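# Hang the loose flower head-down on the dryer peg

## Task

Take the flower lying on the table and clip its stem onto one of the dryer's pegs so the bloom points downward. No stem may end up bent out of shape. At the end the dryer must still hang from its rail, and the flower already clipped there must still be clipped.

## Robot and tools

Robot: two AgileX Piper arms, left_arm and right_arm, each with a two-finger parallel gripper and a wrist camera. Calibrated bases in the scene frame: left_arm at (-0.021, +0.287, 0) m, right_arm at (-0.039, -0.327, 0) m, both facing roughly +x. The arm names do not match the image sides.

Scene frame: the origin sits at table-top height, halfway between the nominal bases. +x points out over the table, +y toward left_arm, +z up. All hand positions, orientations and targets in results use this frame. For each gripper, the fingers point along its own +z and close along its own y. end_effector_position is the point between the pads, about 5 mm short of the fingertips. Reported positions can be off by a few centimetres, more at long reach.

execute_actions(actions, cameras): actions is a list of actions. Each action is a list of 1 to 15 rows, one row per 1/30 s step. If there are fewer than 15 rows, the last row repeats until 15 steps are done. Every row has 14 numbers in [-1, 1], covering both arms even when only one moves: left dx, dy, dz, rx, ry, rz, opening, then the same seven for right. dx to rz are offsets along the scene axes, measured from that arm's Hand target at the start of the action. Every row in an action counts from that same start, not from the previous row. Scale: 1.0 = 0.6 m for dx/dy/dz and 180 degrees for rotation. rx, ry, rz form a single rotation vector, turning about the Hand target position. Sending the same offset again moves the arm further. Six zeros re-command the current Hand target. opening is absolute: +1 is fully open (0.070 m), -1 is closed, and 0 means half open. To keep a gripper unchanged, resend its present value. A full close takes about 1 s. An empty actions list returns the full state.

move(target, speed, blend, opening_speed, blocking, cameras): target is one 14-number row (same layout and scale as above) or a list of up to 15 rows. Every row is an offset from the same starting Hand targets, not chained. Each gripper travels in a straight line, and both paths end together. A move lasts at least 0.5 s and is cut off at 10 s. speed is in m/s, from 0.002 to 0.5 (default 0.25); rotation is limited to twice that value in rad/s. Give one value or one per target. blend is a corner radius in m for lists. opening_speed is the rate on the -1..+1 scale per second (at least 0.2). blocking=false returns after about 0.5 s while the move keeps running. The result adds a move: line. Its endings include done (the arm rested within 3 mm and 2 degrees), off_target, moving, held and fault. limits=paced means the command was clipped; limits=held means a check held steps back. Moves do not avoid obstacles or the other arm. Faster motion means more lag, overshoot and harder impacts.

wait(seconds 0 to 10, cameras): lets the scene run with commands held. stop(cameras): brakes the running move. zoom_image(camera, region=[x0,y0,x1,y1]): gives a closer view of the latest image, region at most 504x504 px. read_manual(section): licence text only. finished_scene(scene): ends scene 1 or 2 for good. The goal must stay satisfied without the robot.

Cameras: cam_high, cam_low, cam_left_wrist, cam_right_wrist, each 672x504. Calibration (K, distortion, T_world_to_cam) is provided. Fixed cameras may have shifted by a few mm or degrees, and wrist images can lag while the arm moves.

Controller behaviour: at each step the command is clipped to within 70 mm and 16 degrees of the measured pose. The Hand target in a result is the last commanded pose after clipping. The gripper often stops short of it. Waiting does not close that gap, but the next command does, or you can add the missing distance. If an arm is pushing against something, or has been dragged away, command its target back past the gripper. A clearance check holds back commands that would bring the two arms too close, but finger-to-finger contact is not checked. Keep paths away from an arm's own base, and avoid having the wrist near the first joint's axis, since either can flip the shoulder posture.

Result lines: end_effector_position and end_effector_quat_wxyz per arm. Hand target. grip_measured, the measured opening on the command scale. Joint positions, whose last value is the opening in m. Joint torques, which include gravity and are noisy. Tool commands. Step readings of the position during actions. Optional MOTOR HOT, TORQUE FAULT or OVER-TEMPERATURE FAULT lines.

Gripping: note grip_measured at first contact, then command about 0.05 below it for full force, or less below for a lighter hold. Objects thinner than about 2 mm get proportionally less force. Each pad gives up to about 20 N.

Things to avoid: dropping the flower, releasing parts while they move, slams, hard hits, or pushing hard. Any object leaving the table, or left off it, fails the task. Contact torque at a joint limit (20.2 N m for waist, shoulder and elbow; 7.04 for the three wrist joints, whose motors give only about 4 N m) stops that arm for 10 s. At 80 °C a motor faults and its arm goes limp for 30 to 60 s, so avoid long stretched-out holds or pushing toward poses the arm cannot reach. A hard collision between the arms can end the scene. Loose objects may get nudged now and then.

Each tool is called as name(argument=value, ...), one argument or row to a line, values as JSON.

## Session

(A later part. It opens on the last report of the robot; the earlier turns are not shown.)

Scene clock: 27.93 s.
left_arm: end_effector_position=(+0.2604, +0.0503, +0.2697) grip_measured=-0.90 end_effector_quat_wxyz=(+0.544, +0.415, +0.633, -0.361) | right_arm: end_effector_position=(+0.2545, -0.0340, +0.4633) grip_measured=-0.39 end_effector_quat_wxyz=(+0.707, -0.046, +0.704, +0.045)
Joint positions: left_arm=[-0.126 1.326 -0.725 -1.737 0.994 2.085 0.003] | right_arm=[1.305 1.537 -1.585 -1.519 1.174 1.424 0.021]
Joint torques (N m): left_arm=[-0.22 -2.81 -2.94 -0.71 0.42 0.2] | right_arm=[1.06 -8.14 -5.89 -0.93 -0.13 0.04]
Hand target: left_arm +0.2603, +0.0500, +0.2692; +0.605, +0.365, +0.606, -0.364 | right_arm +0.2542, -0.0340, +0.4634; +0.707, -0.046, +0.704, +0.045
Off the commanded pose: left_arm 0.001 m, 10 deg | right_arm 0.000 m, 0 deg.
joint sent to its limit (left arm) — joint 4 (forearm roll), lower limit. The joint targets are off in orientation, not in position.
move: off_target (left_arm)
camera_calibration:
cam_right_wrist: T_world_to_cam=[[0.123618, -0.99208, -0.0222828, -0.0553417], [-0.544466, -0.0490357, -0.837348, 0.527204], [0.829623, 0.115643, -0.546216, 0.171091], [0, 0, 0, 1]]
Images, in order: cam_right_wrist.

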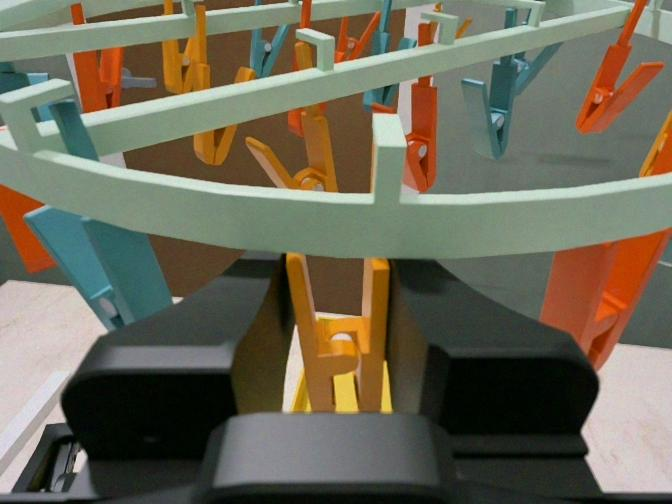

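move(
  target=[-0.017,-0.12,0.0,0,0,0,-1,0,0,0,0,0,0,-0.4],
  speed=0.08,
)

Scene clock: 29.97 s.
left_arm: end_effector_position=(+0.2504, -0.0219, +0.2696) grip_measured=-0.90 end_effector_quat_wxyz=(+0.509, +0.435, +0.657, -0.346) | right_arm: end_effector_position=(+0.2545, -0.0340, +0.4633) grip_measured=-0.39 end_effector_quat_wxyz=(+0.707, -0.046, +0.704, +0.045)
Joint positions: left_arm=[-0.472 1.372 -0.856 -1.737 0.648 1.952 0.003] | right_arm=[1.305 1.537 -1.585 -1.519 1.174 1.424 0.021]
Joint torques (N m): left_arm=[-0.57 -4.17 -2.89 -0.66 0.09 0] | right_arm=[0.92 -7.83 -6.03 -0.78 -0.15 -0.01]
Hand target: left_arm +0.2501, -0.0220, +0.2692; +0.605, +0.365, +0.606, -0.364 | right_arm +0.2542, -0.0340, +0.4634; +0.707, -0.046, +0.704, +0.045
Off the commanded pose: left_arm 0.001 m, 15 deg | right_arm 0.000 m, 0 deg.
joint sent to its limit (left arm) — joint 4 (forearm roll), lower limit. The joint targets are off in orientation, not in position.
move: off_target (left_arm)
camera_calibration:
cam_left_wrist: T_world_to_cam=[[-0.919841, -0.392286, -0.00193073, 0.223529], [-0.296126, 0.697573, -0.652458, 0.264358], [0.257297, -0.599586, -0.757823, 0.247442], [0, 0, 0, 1]]
cam_right_wrist: T_world_to_cam=[[0.123618, -0.99208, -0.0222828, -0.0553417], [-0.544466, -0.0490357, -0.837348, 0.527204], [0.829623, 0.115643, -0.546216, 0.171091], [0, 0, 0, 1]]

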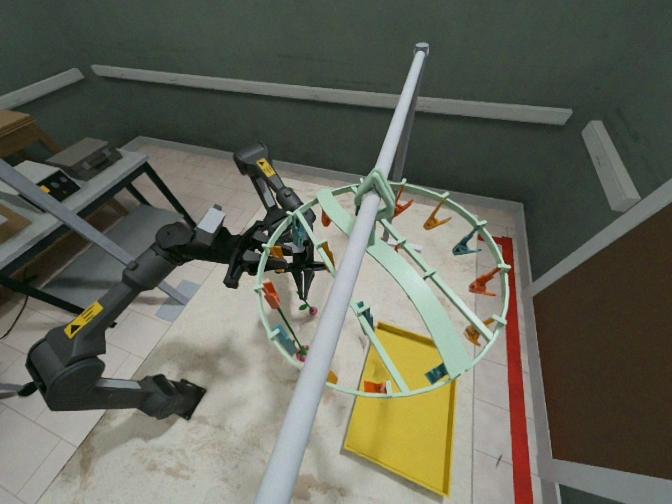

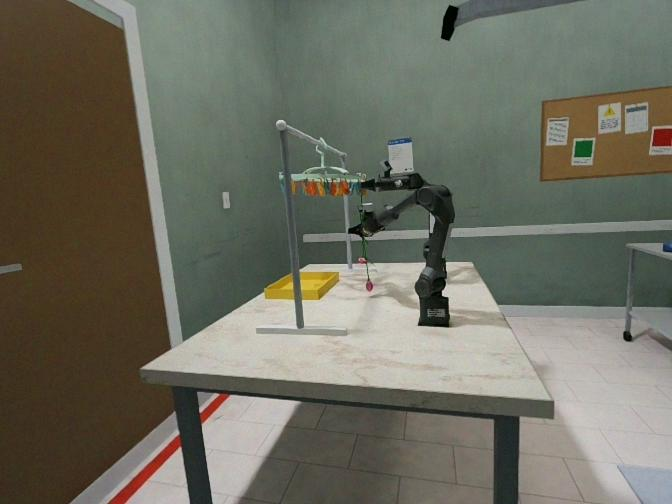

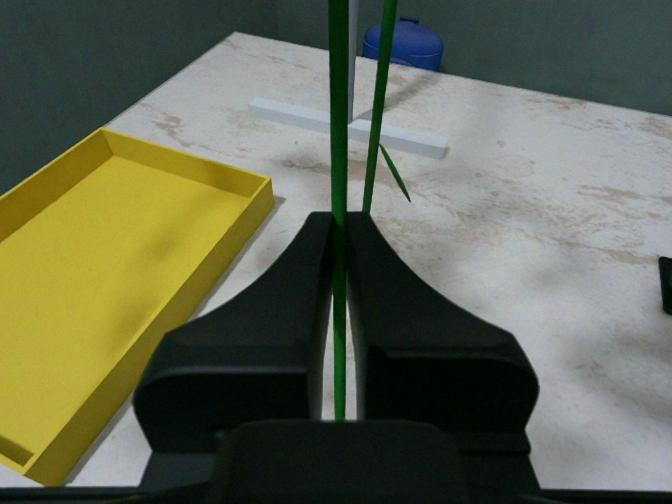

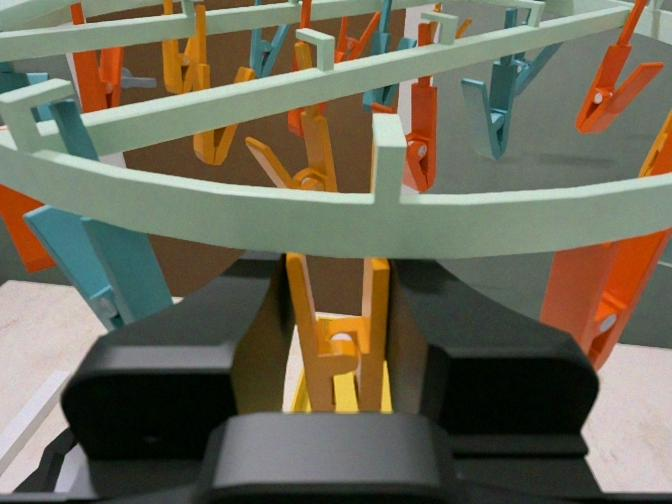

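move(
  target=[0,0,0,0,0,0.065,-1,0,0,0,0,0,0,-0.4],
  speed=0.15,
)

Scene clock: 32.20 s.
left_arm: end_effector_position=(+0.2503, -0.0216, +0.2689) grip_measured=-0.90 end_effector_quat_wxyz=(+0.520, +0.368, +0.721, -0.273) | right_arm: end_effector_position=(+0.2545, -0.0340, +0.4633) grip_measured=-0.39 end_effector_quat_wxyz=(+0.707, -0.046, +0.704, +0.045)
Joint positions: left_arm=[-0.686 1.294 -0.848 -1.737 0.212 1.798 0.003] | right_arm=[1.305 1.537 -1.585 -1.519 1.174 1.424 0.021]
Joint torques (N m): left_arm=[-0.51 -3.91 -4.27 -0.44 -0.04 0.01] | right_arm=[0.65 -7.62 -6.12 -0.72 -0.11 -0.08]
Hand target: left_arm +0.2501, -0.0220, +0.2692; +0.624, +0.311, +0.652, -0.297 | right_arm +0.2542, -0.0340, +0.4634; +0.707, -0.046, +0.704, +0.045
Off the commanded pose: left_arm 0.000 m, 19 deg; orientation clipped | right_arm 0.000 m, 0 deg.
joint sent to its limit (left arm) — joint 4 (forearm roll), lower limit. The joint targets are off in orientation, not in position.
move: off_target (left_arm); limits=paced
camera_calibration:
cam_left_wrist: T_world_to_cam=[[-0.808828, -0.588039, -0.00257285, 0.191645], [-0.470917, 0.65034, -0.596066, 0.291228], [0.352183, -0.480904, -0.802931, 0.238059], [0, 0, 0, 1]]
cam_right_wrist: T_world_to_cam=[[0.123618, -0.99208, -0.0222828, -0.0553417], [-0.544466, -0.0490357, -0.837348, 0.527204], [0.829623, 0.115643, -0.546216, 0.171091], [0, 0, 0, 1]]

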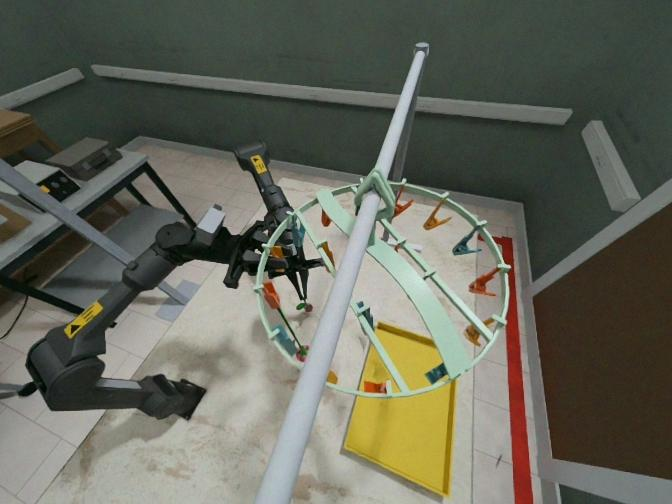

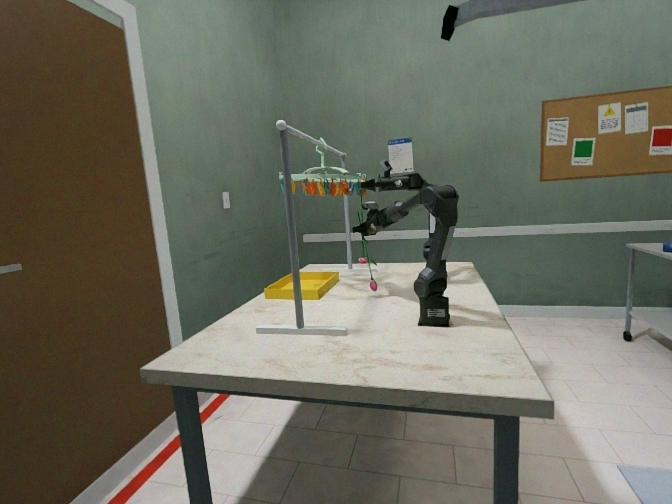

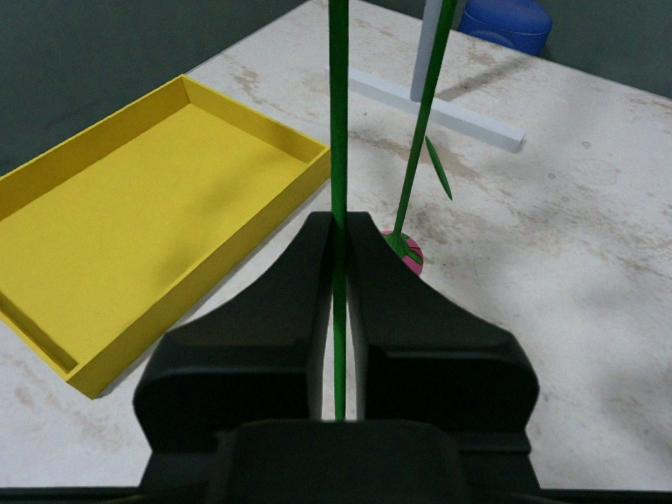

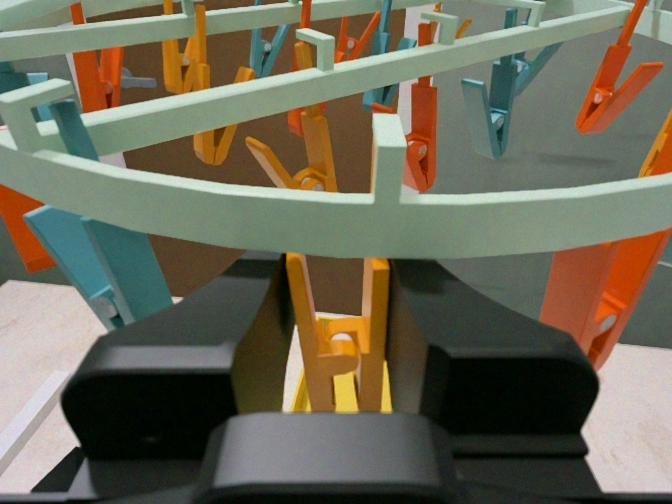

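move(
  target=[0.05,0.103,-0.032,0.12,0.12,0.063,-1,0,0,0,0,0,0,-0.4],
  speed=0.15,
  cameras=["cam_low","cam_right_wrist"],
)

Scene clock: 35.50 s.
left_arm: end_effector_position=(+0.2801, +0.0397, +0.2501) grip_measured=-0.90 end_effector_quat_wxyz=(+0.450, +0.296, +0.827, -0.161) | right_arm: end_effector_position=(+0.2545, -0.0340, +0.4633) grip_measured=-0.39 end_effector_quat_wxyz=(+0.707, -0.046, +0.704, +0.045)
Joint positions: left_arm=[-0.635 1.273 -0.964 -0.006 0.354 0.006 0.003] | right_arm=[1.305 1.537 -1.585 -1.519 1.174 1.424 0.021]
Joint torques (N m): left_arm=[-0.44 -2.47 -4.3 -0.04 -0.84 0.04] | right_arm=[0.68 -7.21 -6.41 -0.74 -0.09 -0.1]
Hand target: left_arm +0.2801, +0.0398, +0.2500; +0.449, +0.296, +0.827, -0.161 | right_arm +0.2542, -0.0340, +0.4634; +0.707, -0.046, +0.704, +0.045
Off the commanded pose: left_arm 0.000 m, 0 deg | right_arm 0.000 m, 0 deg.
move: done
camera_calibration:
cam_right_wrist: T_world_to_cam=[[0.123618, -0.99208, -0.0222828, -0.0553417], [-0.544466, -0.0490357, -0.837348, 0.527204], [0.829623, 0.115643, -0.546216, 0.171091], [0, 0, 0, 1]]
Images, in order: cam_low, cam_right_wrist.

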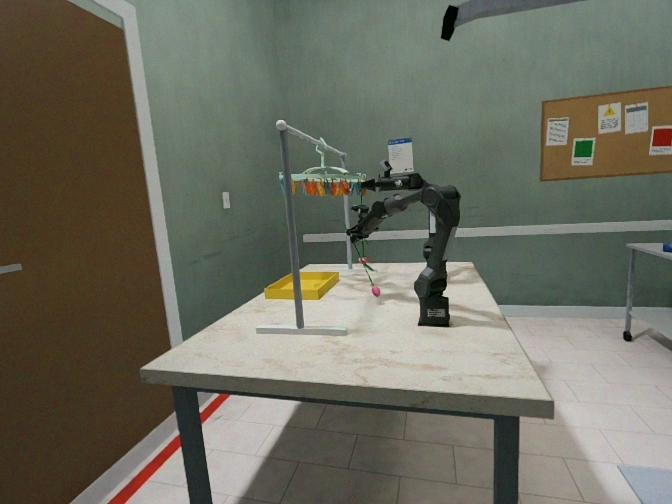

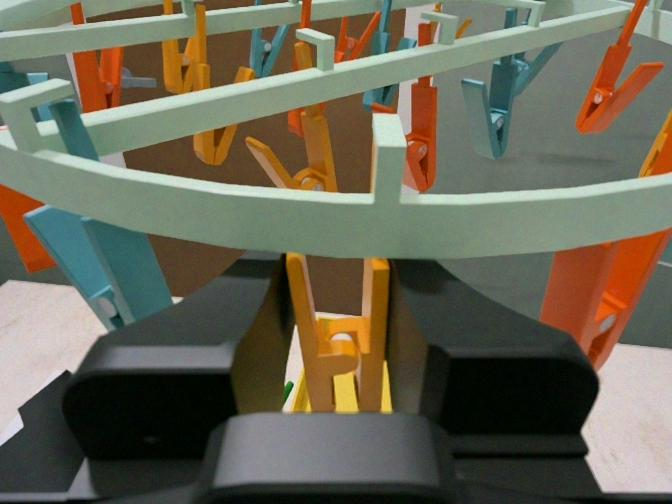

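move(
  target=[-0.05,-0.117,0.025,-0.129,-0.1306,-0.0574,-1,0,0,0,0,0,0,-0.4],
  speed=0.15,
)

zoom_image(
  camera="cam_high",
  region=[240, 200, 360, 320],
)

zoom_image(
  camera="cam_low",
  region=[330, 150, 430, 300],
)

Scene clock: 38.17 s.
left_arm: end_effector_position=(+0.2503, -0.0304, +0.2652) grip_measured=-0.90 end_effector_quat_wxyz=(+0.641, +0.299, +0.640, -0.299) | right_arm: end_effector_position=(+0.2545, -0.0340, +0.4633) grip_measured=-0.39 end_effector_quat_wxyz=(+0.707, -0.046, +0.704, +0.045)
Joint positions: left_arm=[-0.801 1.394 -0.616 0.033 -0.693 -0.026 0.003] | right_arm=[1.305 1.537 -1.585 -1.519 1.174 1.424 0.021]
Joint torques (N m): left_arm=[-0.26 -3.49 -3.1 -0.26 -0.97 0.2] | right_arm=[0.52 -6.94 -6.68 -0.76 -0.05 -0.06]
Hand target: left_arm +0.2501, -0.0304, +0.2650; +0.641, +0.299, +0.641, -0.299 | right_arm +0.2542, -0.0340, +0.4634; +0.707, -0.046, +0.704, +0.045
Off the commanded pose: left_arm 0.000 m, 0 deg | right_arm 0.000 m, 0 deg.
move: done
camera_calibration:
cam_left_wrist: T_world_to_cam=[[-0.756438, -0.653996, -0.00952501, 0.17325], [-0.371439, 0.441517, -0.81676, 0.321956], [0.538363, -0.61429, -0.576899, 0.120219], [0, 0, 0, 1]]
cam_right_wrist: T_world_to_cam=[[0.123618, -0.99208, -0.0222828, -0.0553417], [-0.544466, -0.0490357, -0.837348, 0.527204], [0.829623, 0.115643, -0.546216, 0.171091], [0, 0, 0, 1]]

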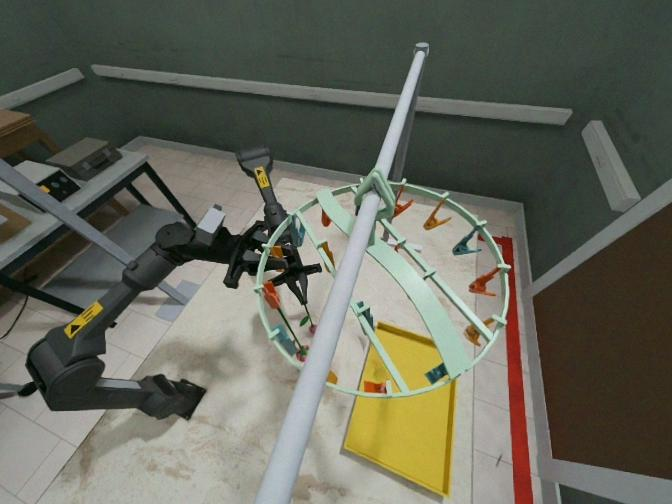

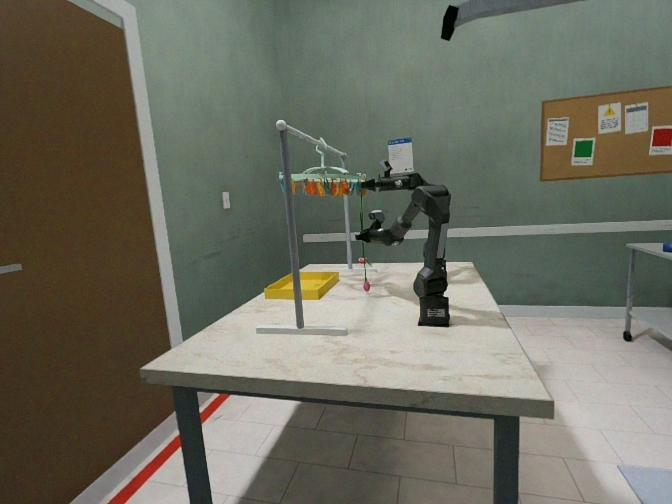

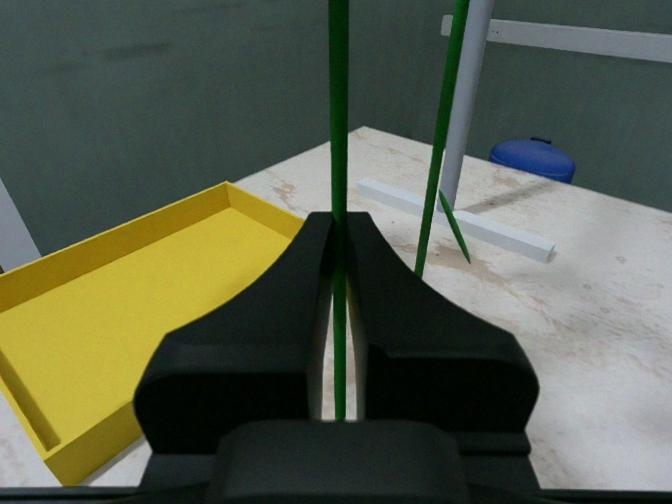

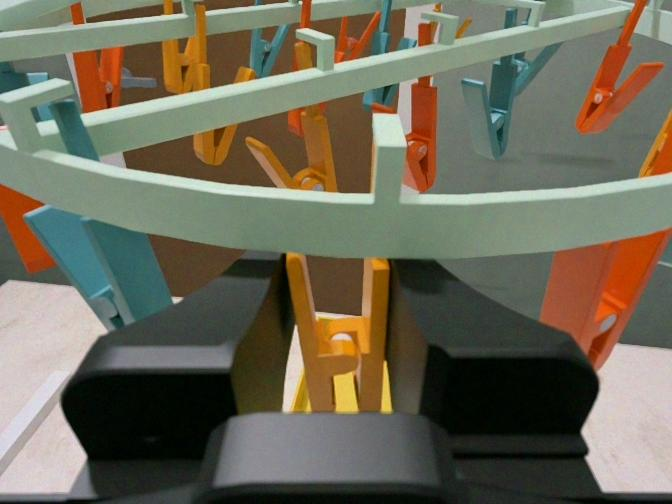

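Scaled by 4.200 from the camera's 672x504 image, which has a finer 960x720 frame.

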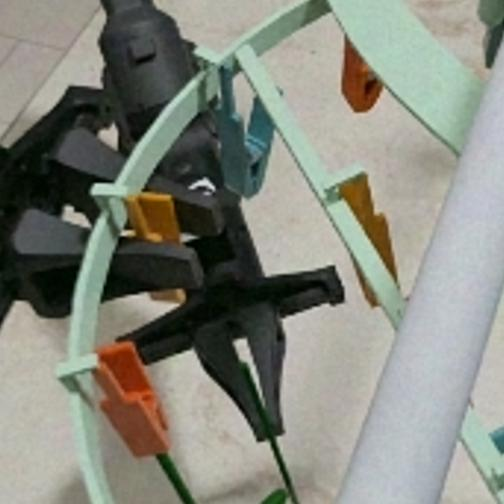

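Scaled by 3.360 from the camera's 672x504 image, which has a finer 960x720 frame.

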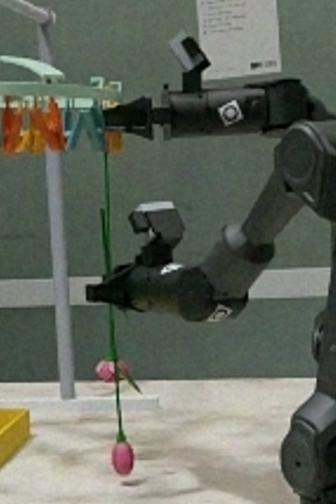

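move(
  target=[-0.018,-0.013,0.075,0,-0.0145,0,-1,0,0,0,0,0,0,-0.4],
  speed=0.06,
)

zoom_image(
  camera="cam_high",
  region=[240, 220, 330, 310],
)

zoom_image(
  camera="cam_low",
  region=[340, 170, 390, 220],
)

zoom_image(
  camera="cam_right_wrist",
  region=[240, 230, 440, 430],
)

Scene clock: 39.63 s.
left_arm: end_effector_position=(+0.2393, -0.0382, +0.3106) grip_measured=-0.90 end_effector_quat_wxyz=(+0.656, +0.305, +0.626, -0.292) | right_arm: end_effector_position=(+0.2545, -0.0340, +0.4633) grip_measured=-0.39 end_effector_quat_wxyz=(+0.707, -0.046, +0.704, +0.045)
Joint positions: left_arm=[-0.869 1.31 -0.719 -0.09 -0.537 0.114 0.003] | right_arm=[1.305 1.537 -1.585 -1.519 1.174 1.424 0.021]
Joint torques (N m): left_arm=[-0.2 -3.2 -3.18 -0.08 -1.16 0.06] | right_arm=[0.61 -6.92 -6.59 -0.78 -0.02 -0.06]
Hand target: left_arm +0.2393, -0.0382, +0.3100; +0.655, +0.306, +0.626, -0.292 | right_arm +0.2542, -0.0340, +0.4634; +0.707, -0.046, +0.704, +0.045
Off the commanded pose: left_arm 0.001 m, 0 deg | right_arm 0.000 m, 0 deg.
move: done
camera_calibration:
cam_left_wrist: T_world_to_cam=[[-0.755446, -0.653723, -0.0441317, 0.170752], [-0.333647, 0.441783, -0.832771, 0.354306], [0.563898, -0.614389, -0.551856, 0.133702], [0, 0, 0, 1]]
cam_right_wrist: T_world_to_cam=[[0.123618, -0.99208, -0.0222828, -0.0553417], [-0.544466, -0.0490357, -0.837348, 0.527204], [0.829623, 0.115643, -0.546216, 0.171091], [0, 0, 0, 1]]

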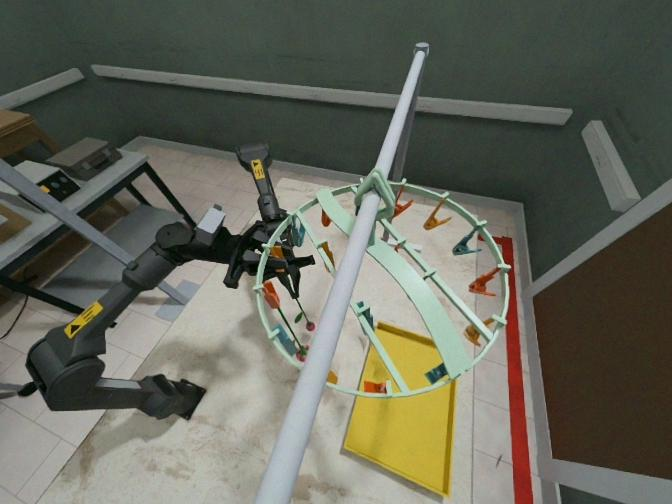

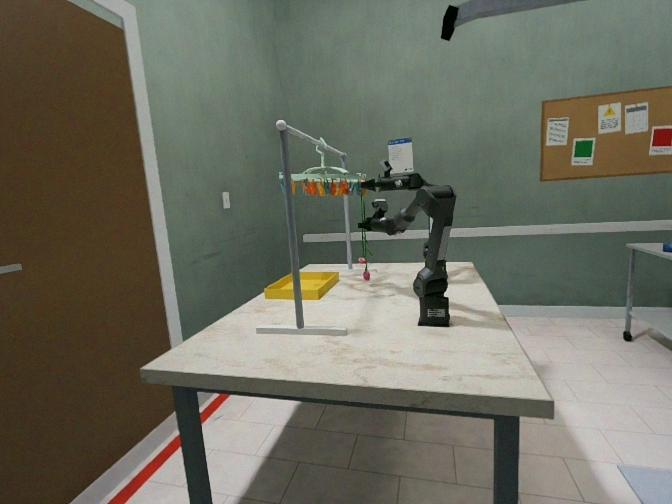

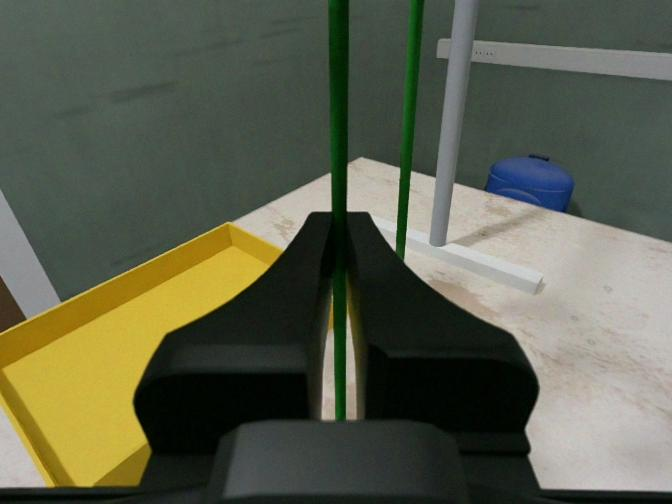

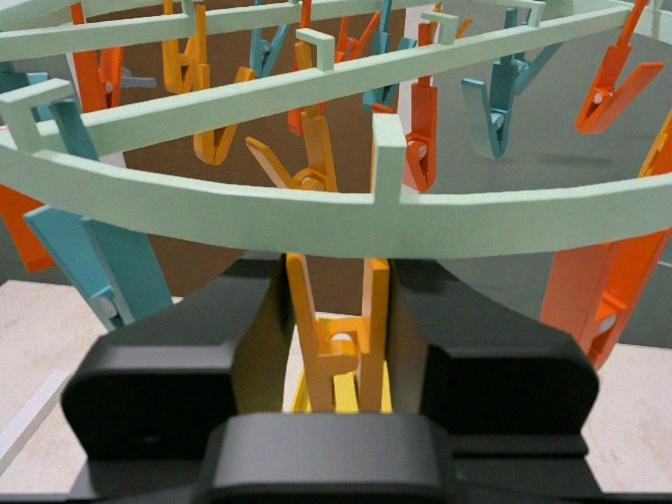

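Scaled by 5.600 from the camera's 672x504 image, which has a finer 960x720 frame.

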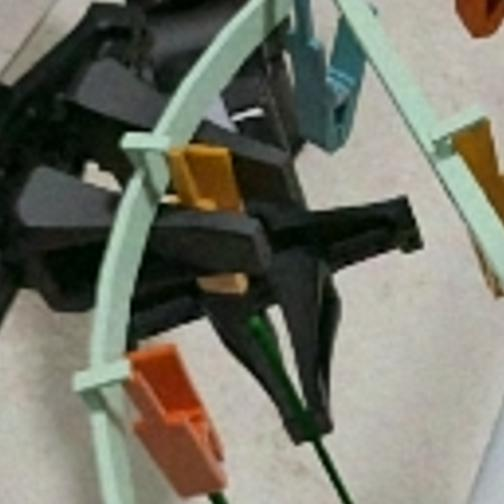

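Scaled by 10.080 from the camera's 672x504 image, which has a finer 960x720 frame.

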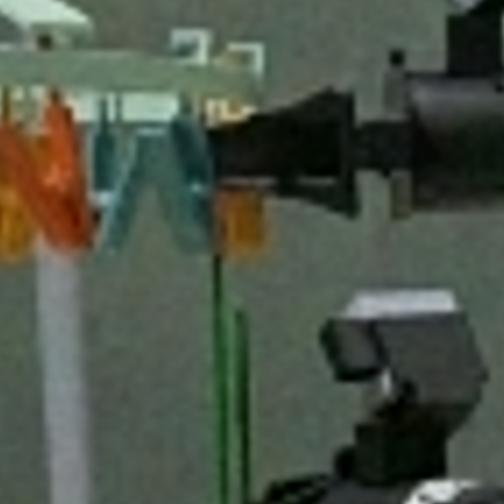

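Scaled by 2.520 from the camera's 672x504 image, which has a finer 960x720 frame.

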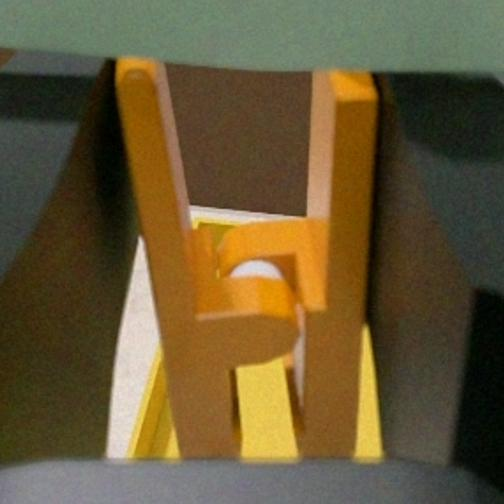

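move(
  target=[-0.003,0,0.02,0,0,0,-1,0,0,0,0,0,0,-0.57],
  speed=0.04,
  opening_speed=0.5,
)

zoom_image(
  camera="cam_high",
  region=[240, 220, 330, 310],
)

zoom_image(
  camera="cam_low",
  region=[340, 170, 390, 220],
)

zoom_image(
  camera="cam_right_wrist",
  region=[240, 230, 440, 430],
)

Scene clock: 40.93 s.
left_arm: end_effector_position=(+0.2376, -0.0382, +0.3220) grip_measured=-0.90 end_effector_quat_wxyz=(+0.655, +0.306, +0.626, -0.292) | right_arm: end_effector_position=(+0.2545, -0.0340, +0.4633) grip_measured=-0.45 end_effector_quat_wxyz=(+0.707, -0.046, +0.704, +0.045)
Joint positions: left_arm=[-0.876 1.289 -0.751 -0.115 -0.483 0.138 0.003] | right_arm=[1.305 1.537 -1.585 -1.519 1.174 1.424 0.019]
Joint torques (N m): left_arm=[-0.59 -3.53 -3.66 -0.16 -1.12 0.17] | right_arm=[0.52 -7.02 -7.02 -0.76 -0.05 -0.09]
Hand target: left_arm +0.2375, -0.0382, +0.3220; +0.655, +0.305, +0.626, -0.292 | right_arm +0.2542, -0.0340, +0.4634; +0.707, -0.046, +0.704, +0.045
Off the commanded pose: left_arm 0.000 m, 0 deg | right_arm 0.000 m, 0 deg.
move: done
camera_calibration:
cam_left_wrist: T_world_to_cam=[[-0.755409, -0.653781, -0.0439112, 0.169891], [-0.334586, 0.442479, -0.832024, 0.363254], [0.563391, -0.613826, -0.552999, 0.141402], [0, 0, 0, 1]]
cam_right_wrist: T_world_to_cam=[[0.123618, -0.99208, -0.0222828, -0.0553417], [-0.544466, -0.0490357, -0.837348, 0.527204], [0.829623, 0.115643, -0.546216, 0.171091], [0, 0, 0, 1]]

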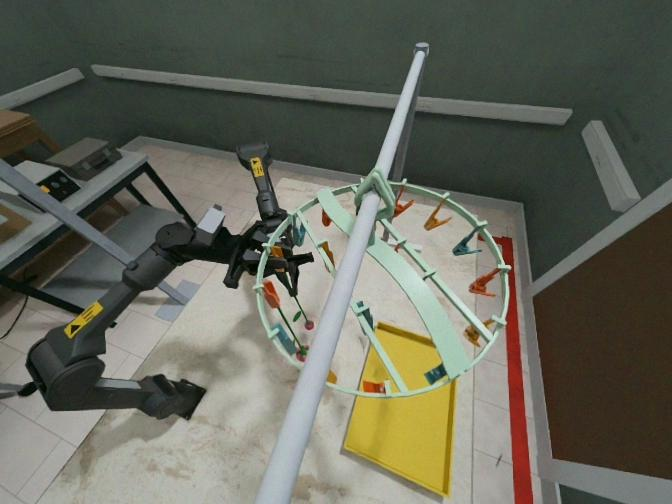

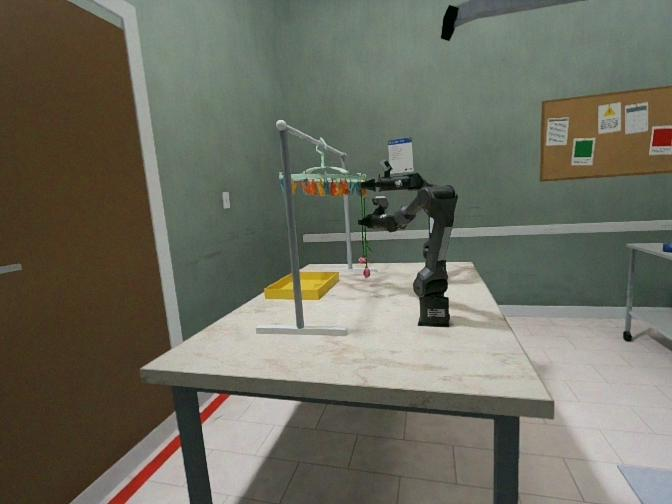

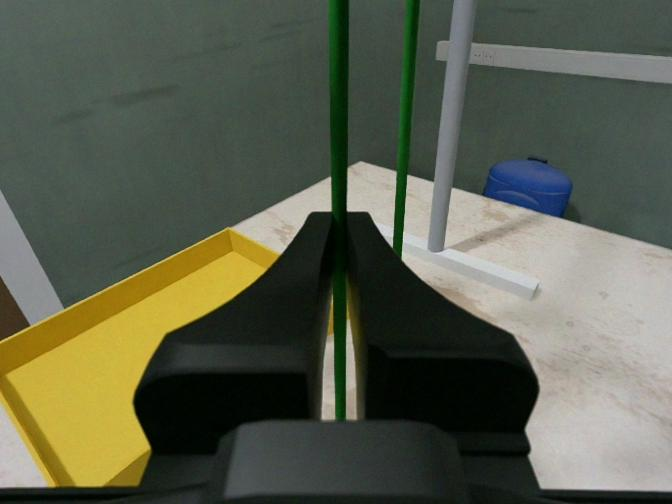

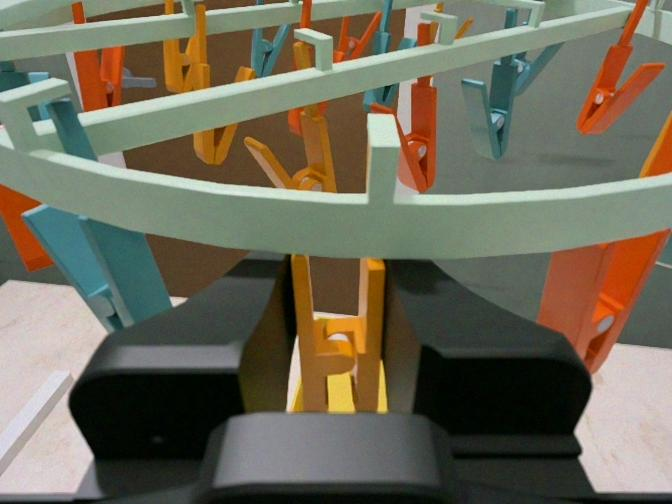

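Scaled by 5.600 from the camera's 672x504 image, which has a finer 960x720 frame.

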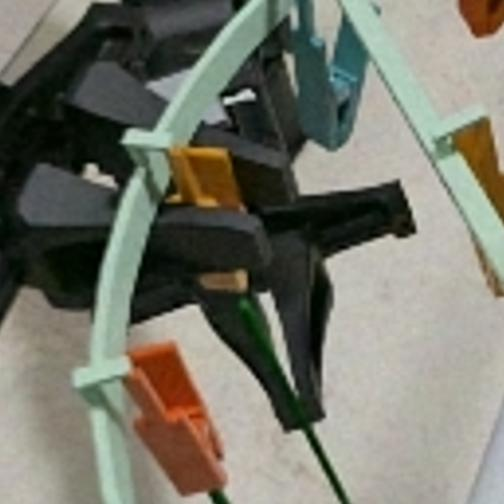

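Scaled by 10.080 from the camera's 672x504 image, which has a finer 960x720 frame.

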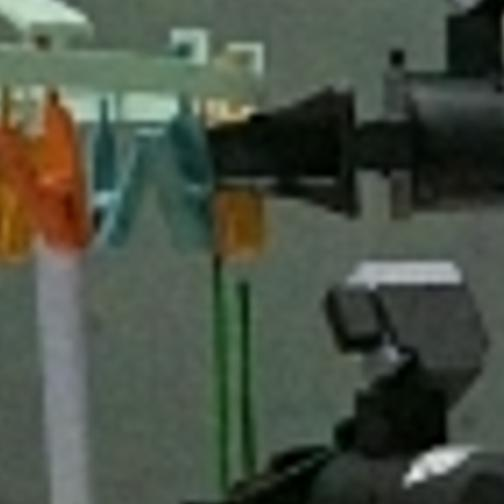

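Scaled by 2.520 from the camera's 672x504 image, which has a finer 960x720 frame.

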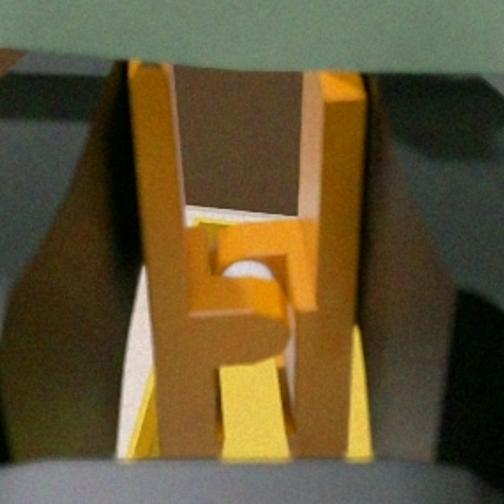

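move(
  target=[-0.0025,0.0035,0.025,0,0,0,-1,0,0,0,0,0,0,-0.53],
  speed=0.04,
)

zoom_image(
  camera="cam_high",
  region=[240, 220, 330, 310],
)

zoom_image(
  camera="cam_low",
  region=[340, 170, 390, 220],
)

zoom_image(
  camera="cam_right_wrist",
  region=[240, 230, 440, 430],
)

Scene clock: 42.30 s.
left_arm: end_effector_position=(+0.2361, -0.0364, +0.3342) grip_measured=-0.90 end_effector_quat_wxyz=(+0.653, +0.307, +0.629, -0.291) | right_arm: end_effector_position=(+0.2543, -0.0345, +0.4648) grip_measured=-0.45 end_effector_quat_wxyz=(+0.709, -0.045, +0.703, +0.045)
Joint positions: left_arm=[-0.876 1.262 -0.788 -0.132 -0.411 0.157 0.003] | right_arm=[1.305 1.536 -1.587 -1.521 1.174 1.424 0.019]
Joint torques (N m): left_arm=[0.1 -5.33 -6.5 -0.09 -2.44 0.18] | right_arm=[0.52 -5.8 -4.3 0.3 -0.1 -0.05]
Hand target: left_arm +0.2360, -0.0361, +0.3370; +0.655, +0.306, +0.626, -0.292 | right_arm +0.2542, -0.0340, +0.4634; +0.707, -0.046, +0.704, +0.045
Off the commanded pose: left_arm 0.003 m, 0 deg | right_arm 0.002 m, 0 deg.
move: done
camera_calibration:
cam_left_wrist: T_world_to_cam=[[-0.756125, -0.652942, -0.0440691, 0.170681], [-0.338538, 0.447888, -0.827519, 0.37178], [0.56006, -0.610789, -0.559705, 0.153295], [0, 0, 0, 1]]
cam_right_wrist: T_world_to_cam=[[0.123393, -0.992062, -0.0242156, -0.0548356], [-0.542091, -0.0469459, -0.839007, 0.528572], [0.831211, 0.116655, -0.543581, 0.170446], [0, 0, 0, 1]]

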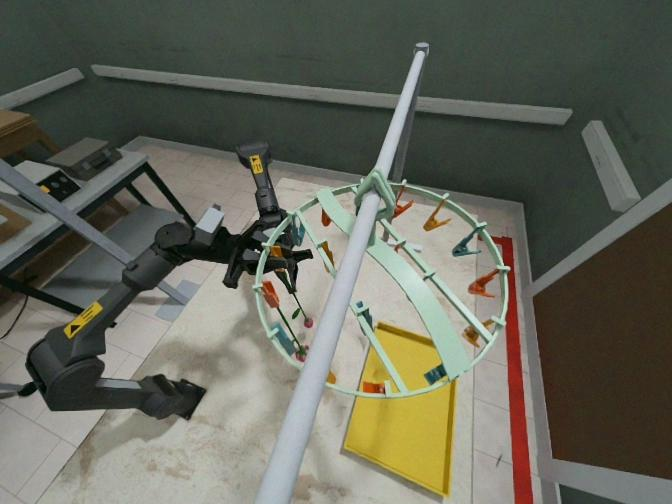

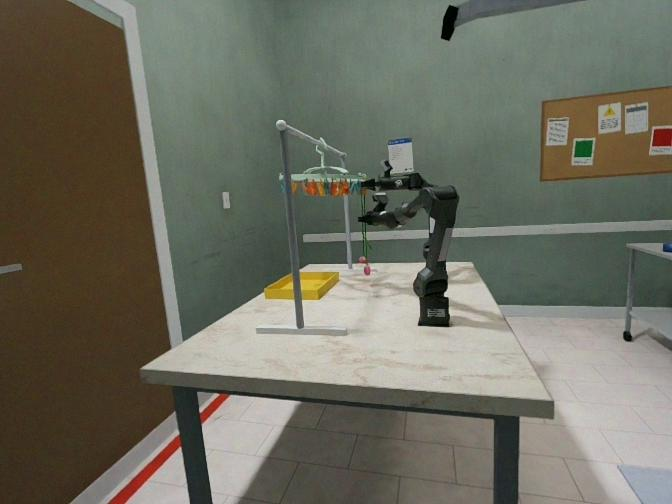

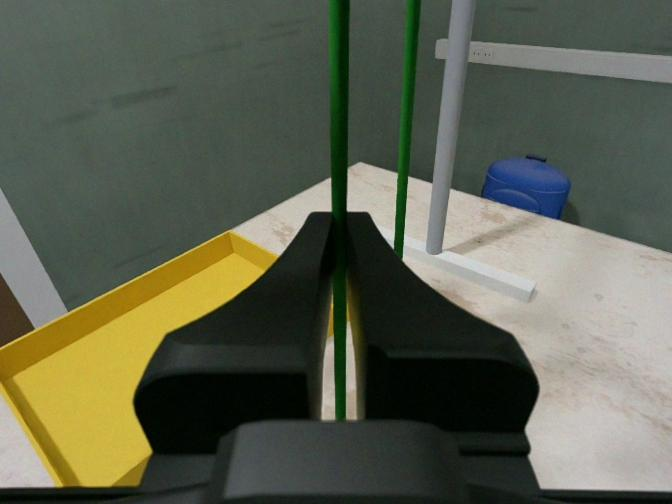

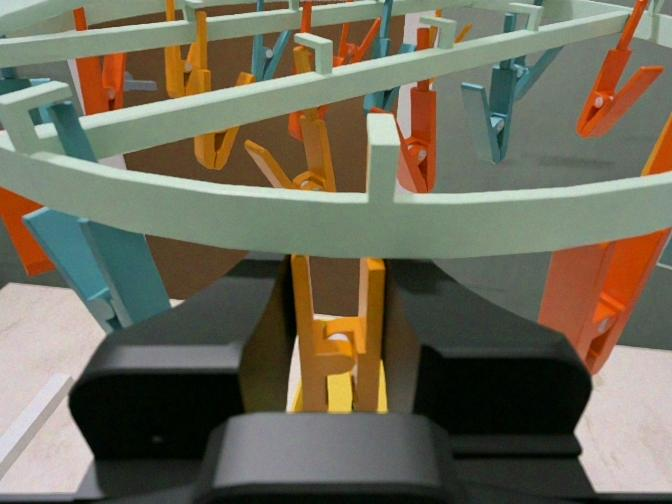

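Scaled by 5.600 from the camera's 672x504 image, which has a finer 960x720 frame.

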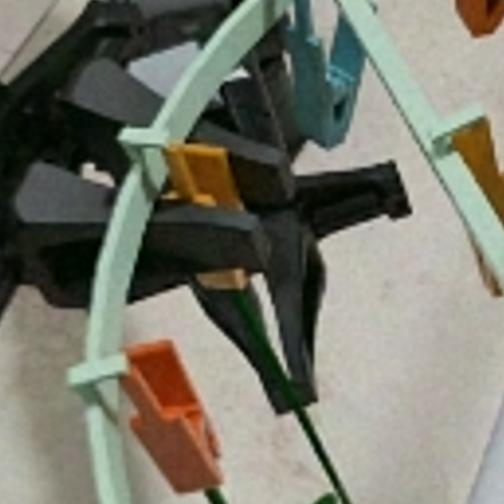

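Scaled by 10.080 from the camera's 672x504 image, which has a finer 960x720 frame.

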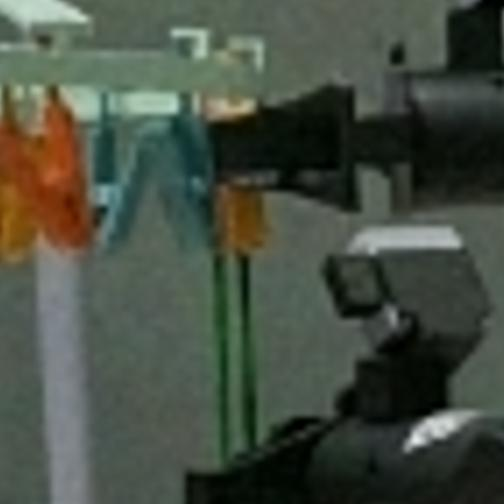

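Scaled by 2.520 from the camera's 672x504 image, which has a finer 960x720 frame.

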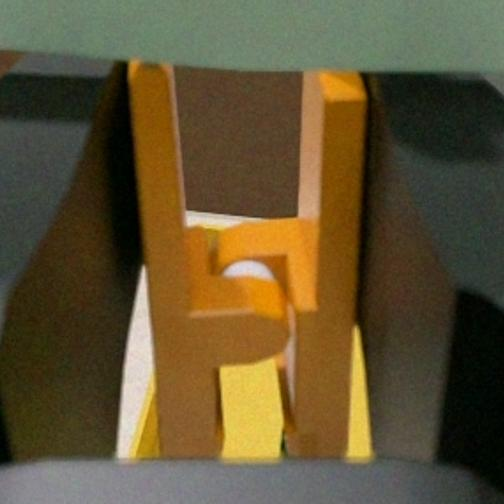

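move(
  target=[
    [0,0,-0.02,0,0,0,-1,0,0,0,0,0,0,-0.53],
    [0,0.0085,-0.02,0,0,0,-1,0,0,0,0,0,0,-0.53],
    [0,0.0085,-0.001,0,0,0,-1,0,0,0,0,0,0,-0.53],
  ],
  speed=0.04,
)

zoom_image(
  camera="cam_high",
  region=[240, 220, 330, 310],
)

zoom_image(
  camera="cam_low",
  region=[340, 170, 390, 220],
)

zoom_image(
  camera="cam_right_wrist",
  region=[240, 230, 440, 430],
)

Scene clock: 43.47 s.
left_arm: end_effector_position=(+0.2357, -0.0312, +0.3368) grip_measured=-0.90 end_effector_quat_wxyz=(+0.655, +0.306, +0.626, -0.293) | right_arm: end_effector_position=(+0.2545, -0.0338, +0.4627) grip_measured=-0.45 end_effector_quat_wxyz=(+0.707, -0.046, +0.704, +0.044)
Joint positions: left_arm=[-0.861 1.245 -0.777 -0.091 -0.413 0.119 0.003] | right_arm=[1.305 1.537 -1.584 -1.518 1.174 1.424 0.019]
Joint torques (N m): left_arm=[0.84 -3.21 -3.31 -0.21 -1.11 0.2] | right_arm=[0.33 -8.5 -6.82 -1.06 0.01 -0.06]
Hand target: left_arm +0.2360, -0.0310, +0.3364; +0.655, +0.305, +0.626, -0.292 | right_arm +0.2542, -0.0340, +0.4634; +0.707, -0.046, +0.704, +0.045
Off the commanded pose: left_arm 0.001 m, 0 deg | right_arm 0.001 m, 0 deg.
move: done
camera_calibration:
cam_left_wrist: T_world_to_cam=[[-0.756052, -0.65306, -0.0435624, 0.173772], [-0.333671, 0.441841, -0.832731, 0.371916], [0.563071, -0.615053, -0.551961, 0.154686], [0, 0, 0, 1]]
cam_right_wrist: T_world_to_cam=[[0.123674, -0.992098, -0.0211186, -0.0557593], [-0.54526, -0.0501596, -0.836765, 0.526606], [0.829093, 0.115001, -0.547155, 0.171251], [0, 0, 0, 1]]

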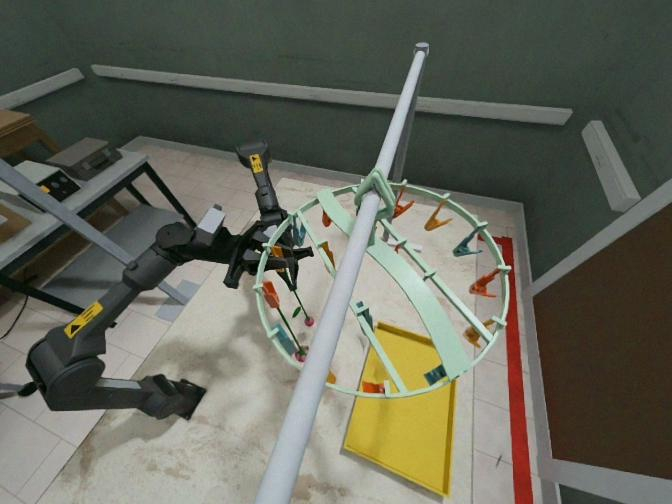

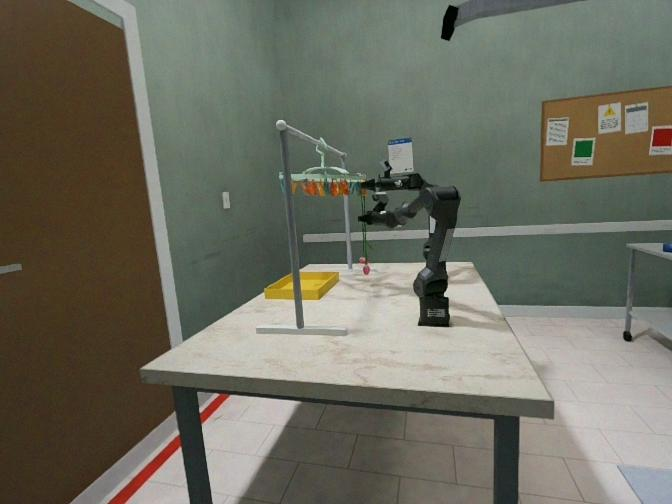

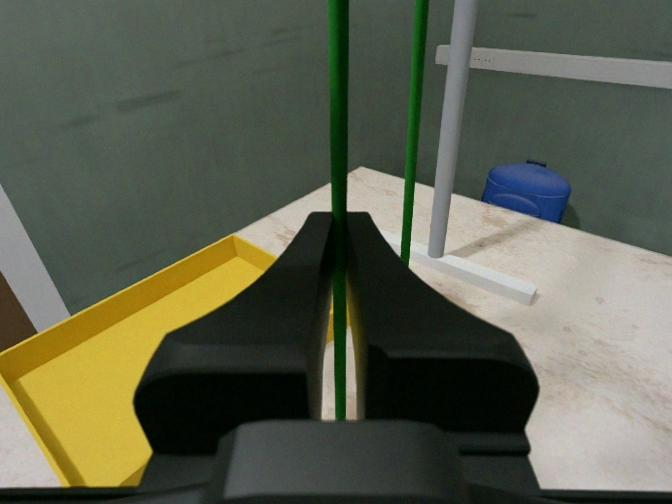

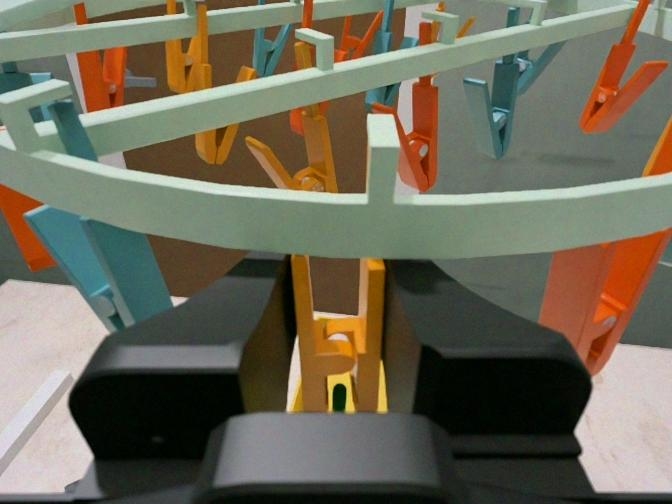

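Scaled by 5.600 from the camera's 672x504 image, which has a finer 960x720 frame.

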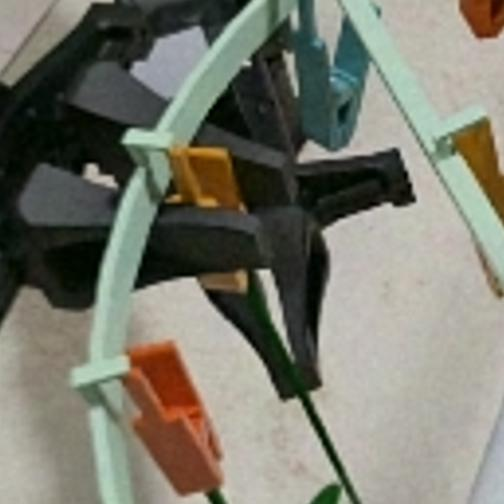

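Scaled by 10.080 from the camera's 672x504 image, which has a finer 960x720 frame.

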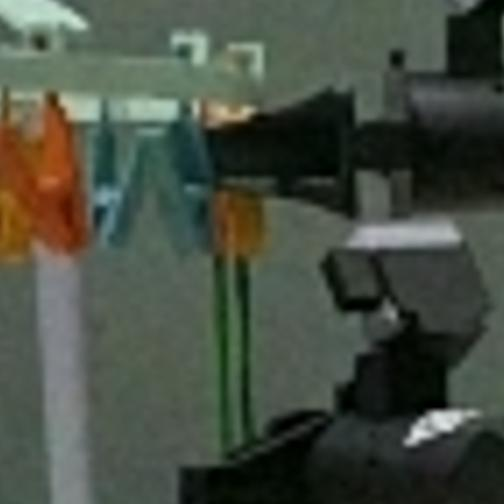

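Scaled by 2.520 from the camera's 672x504 image, which has a finer 960x720 frame.

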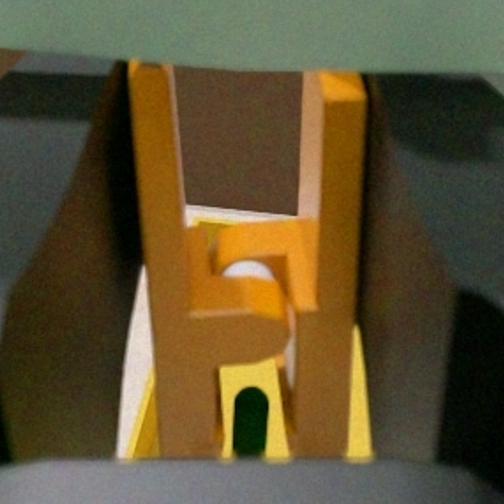

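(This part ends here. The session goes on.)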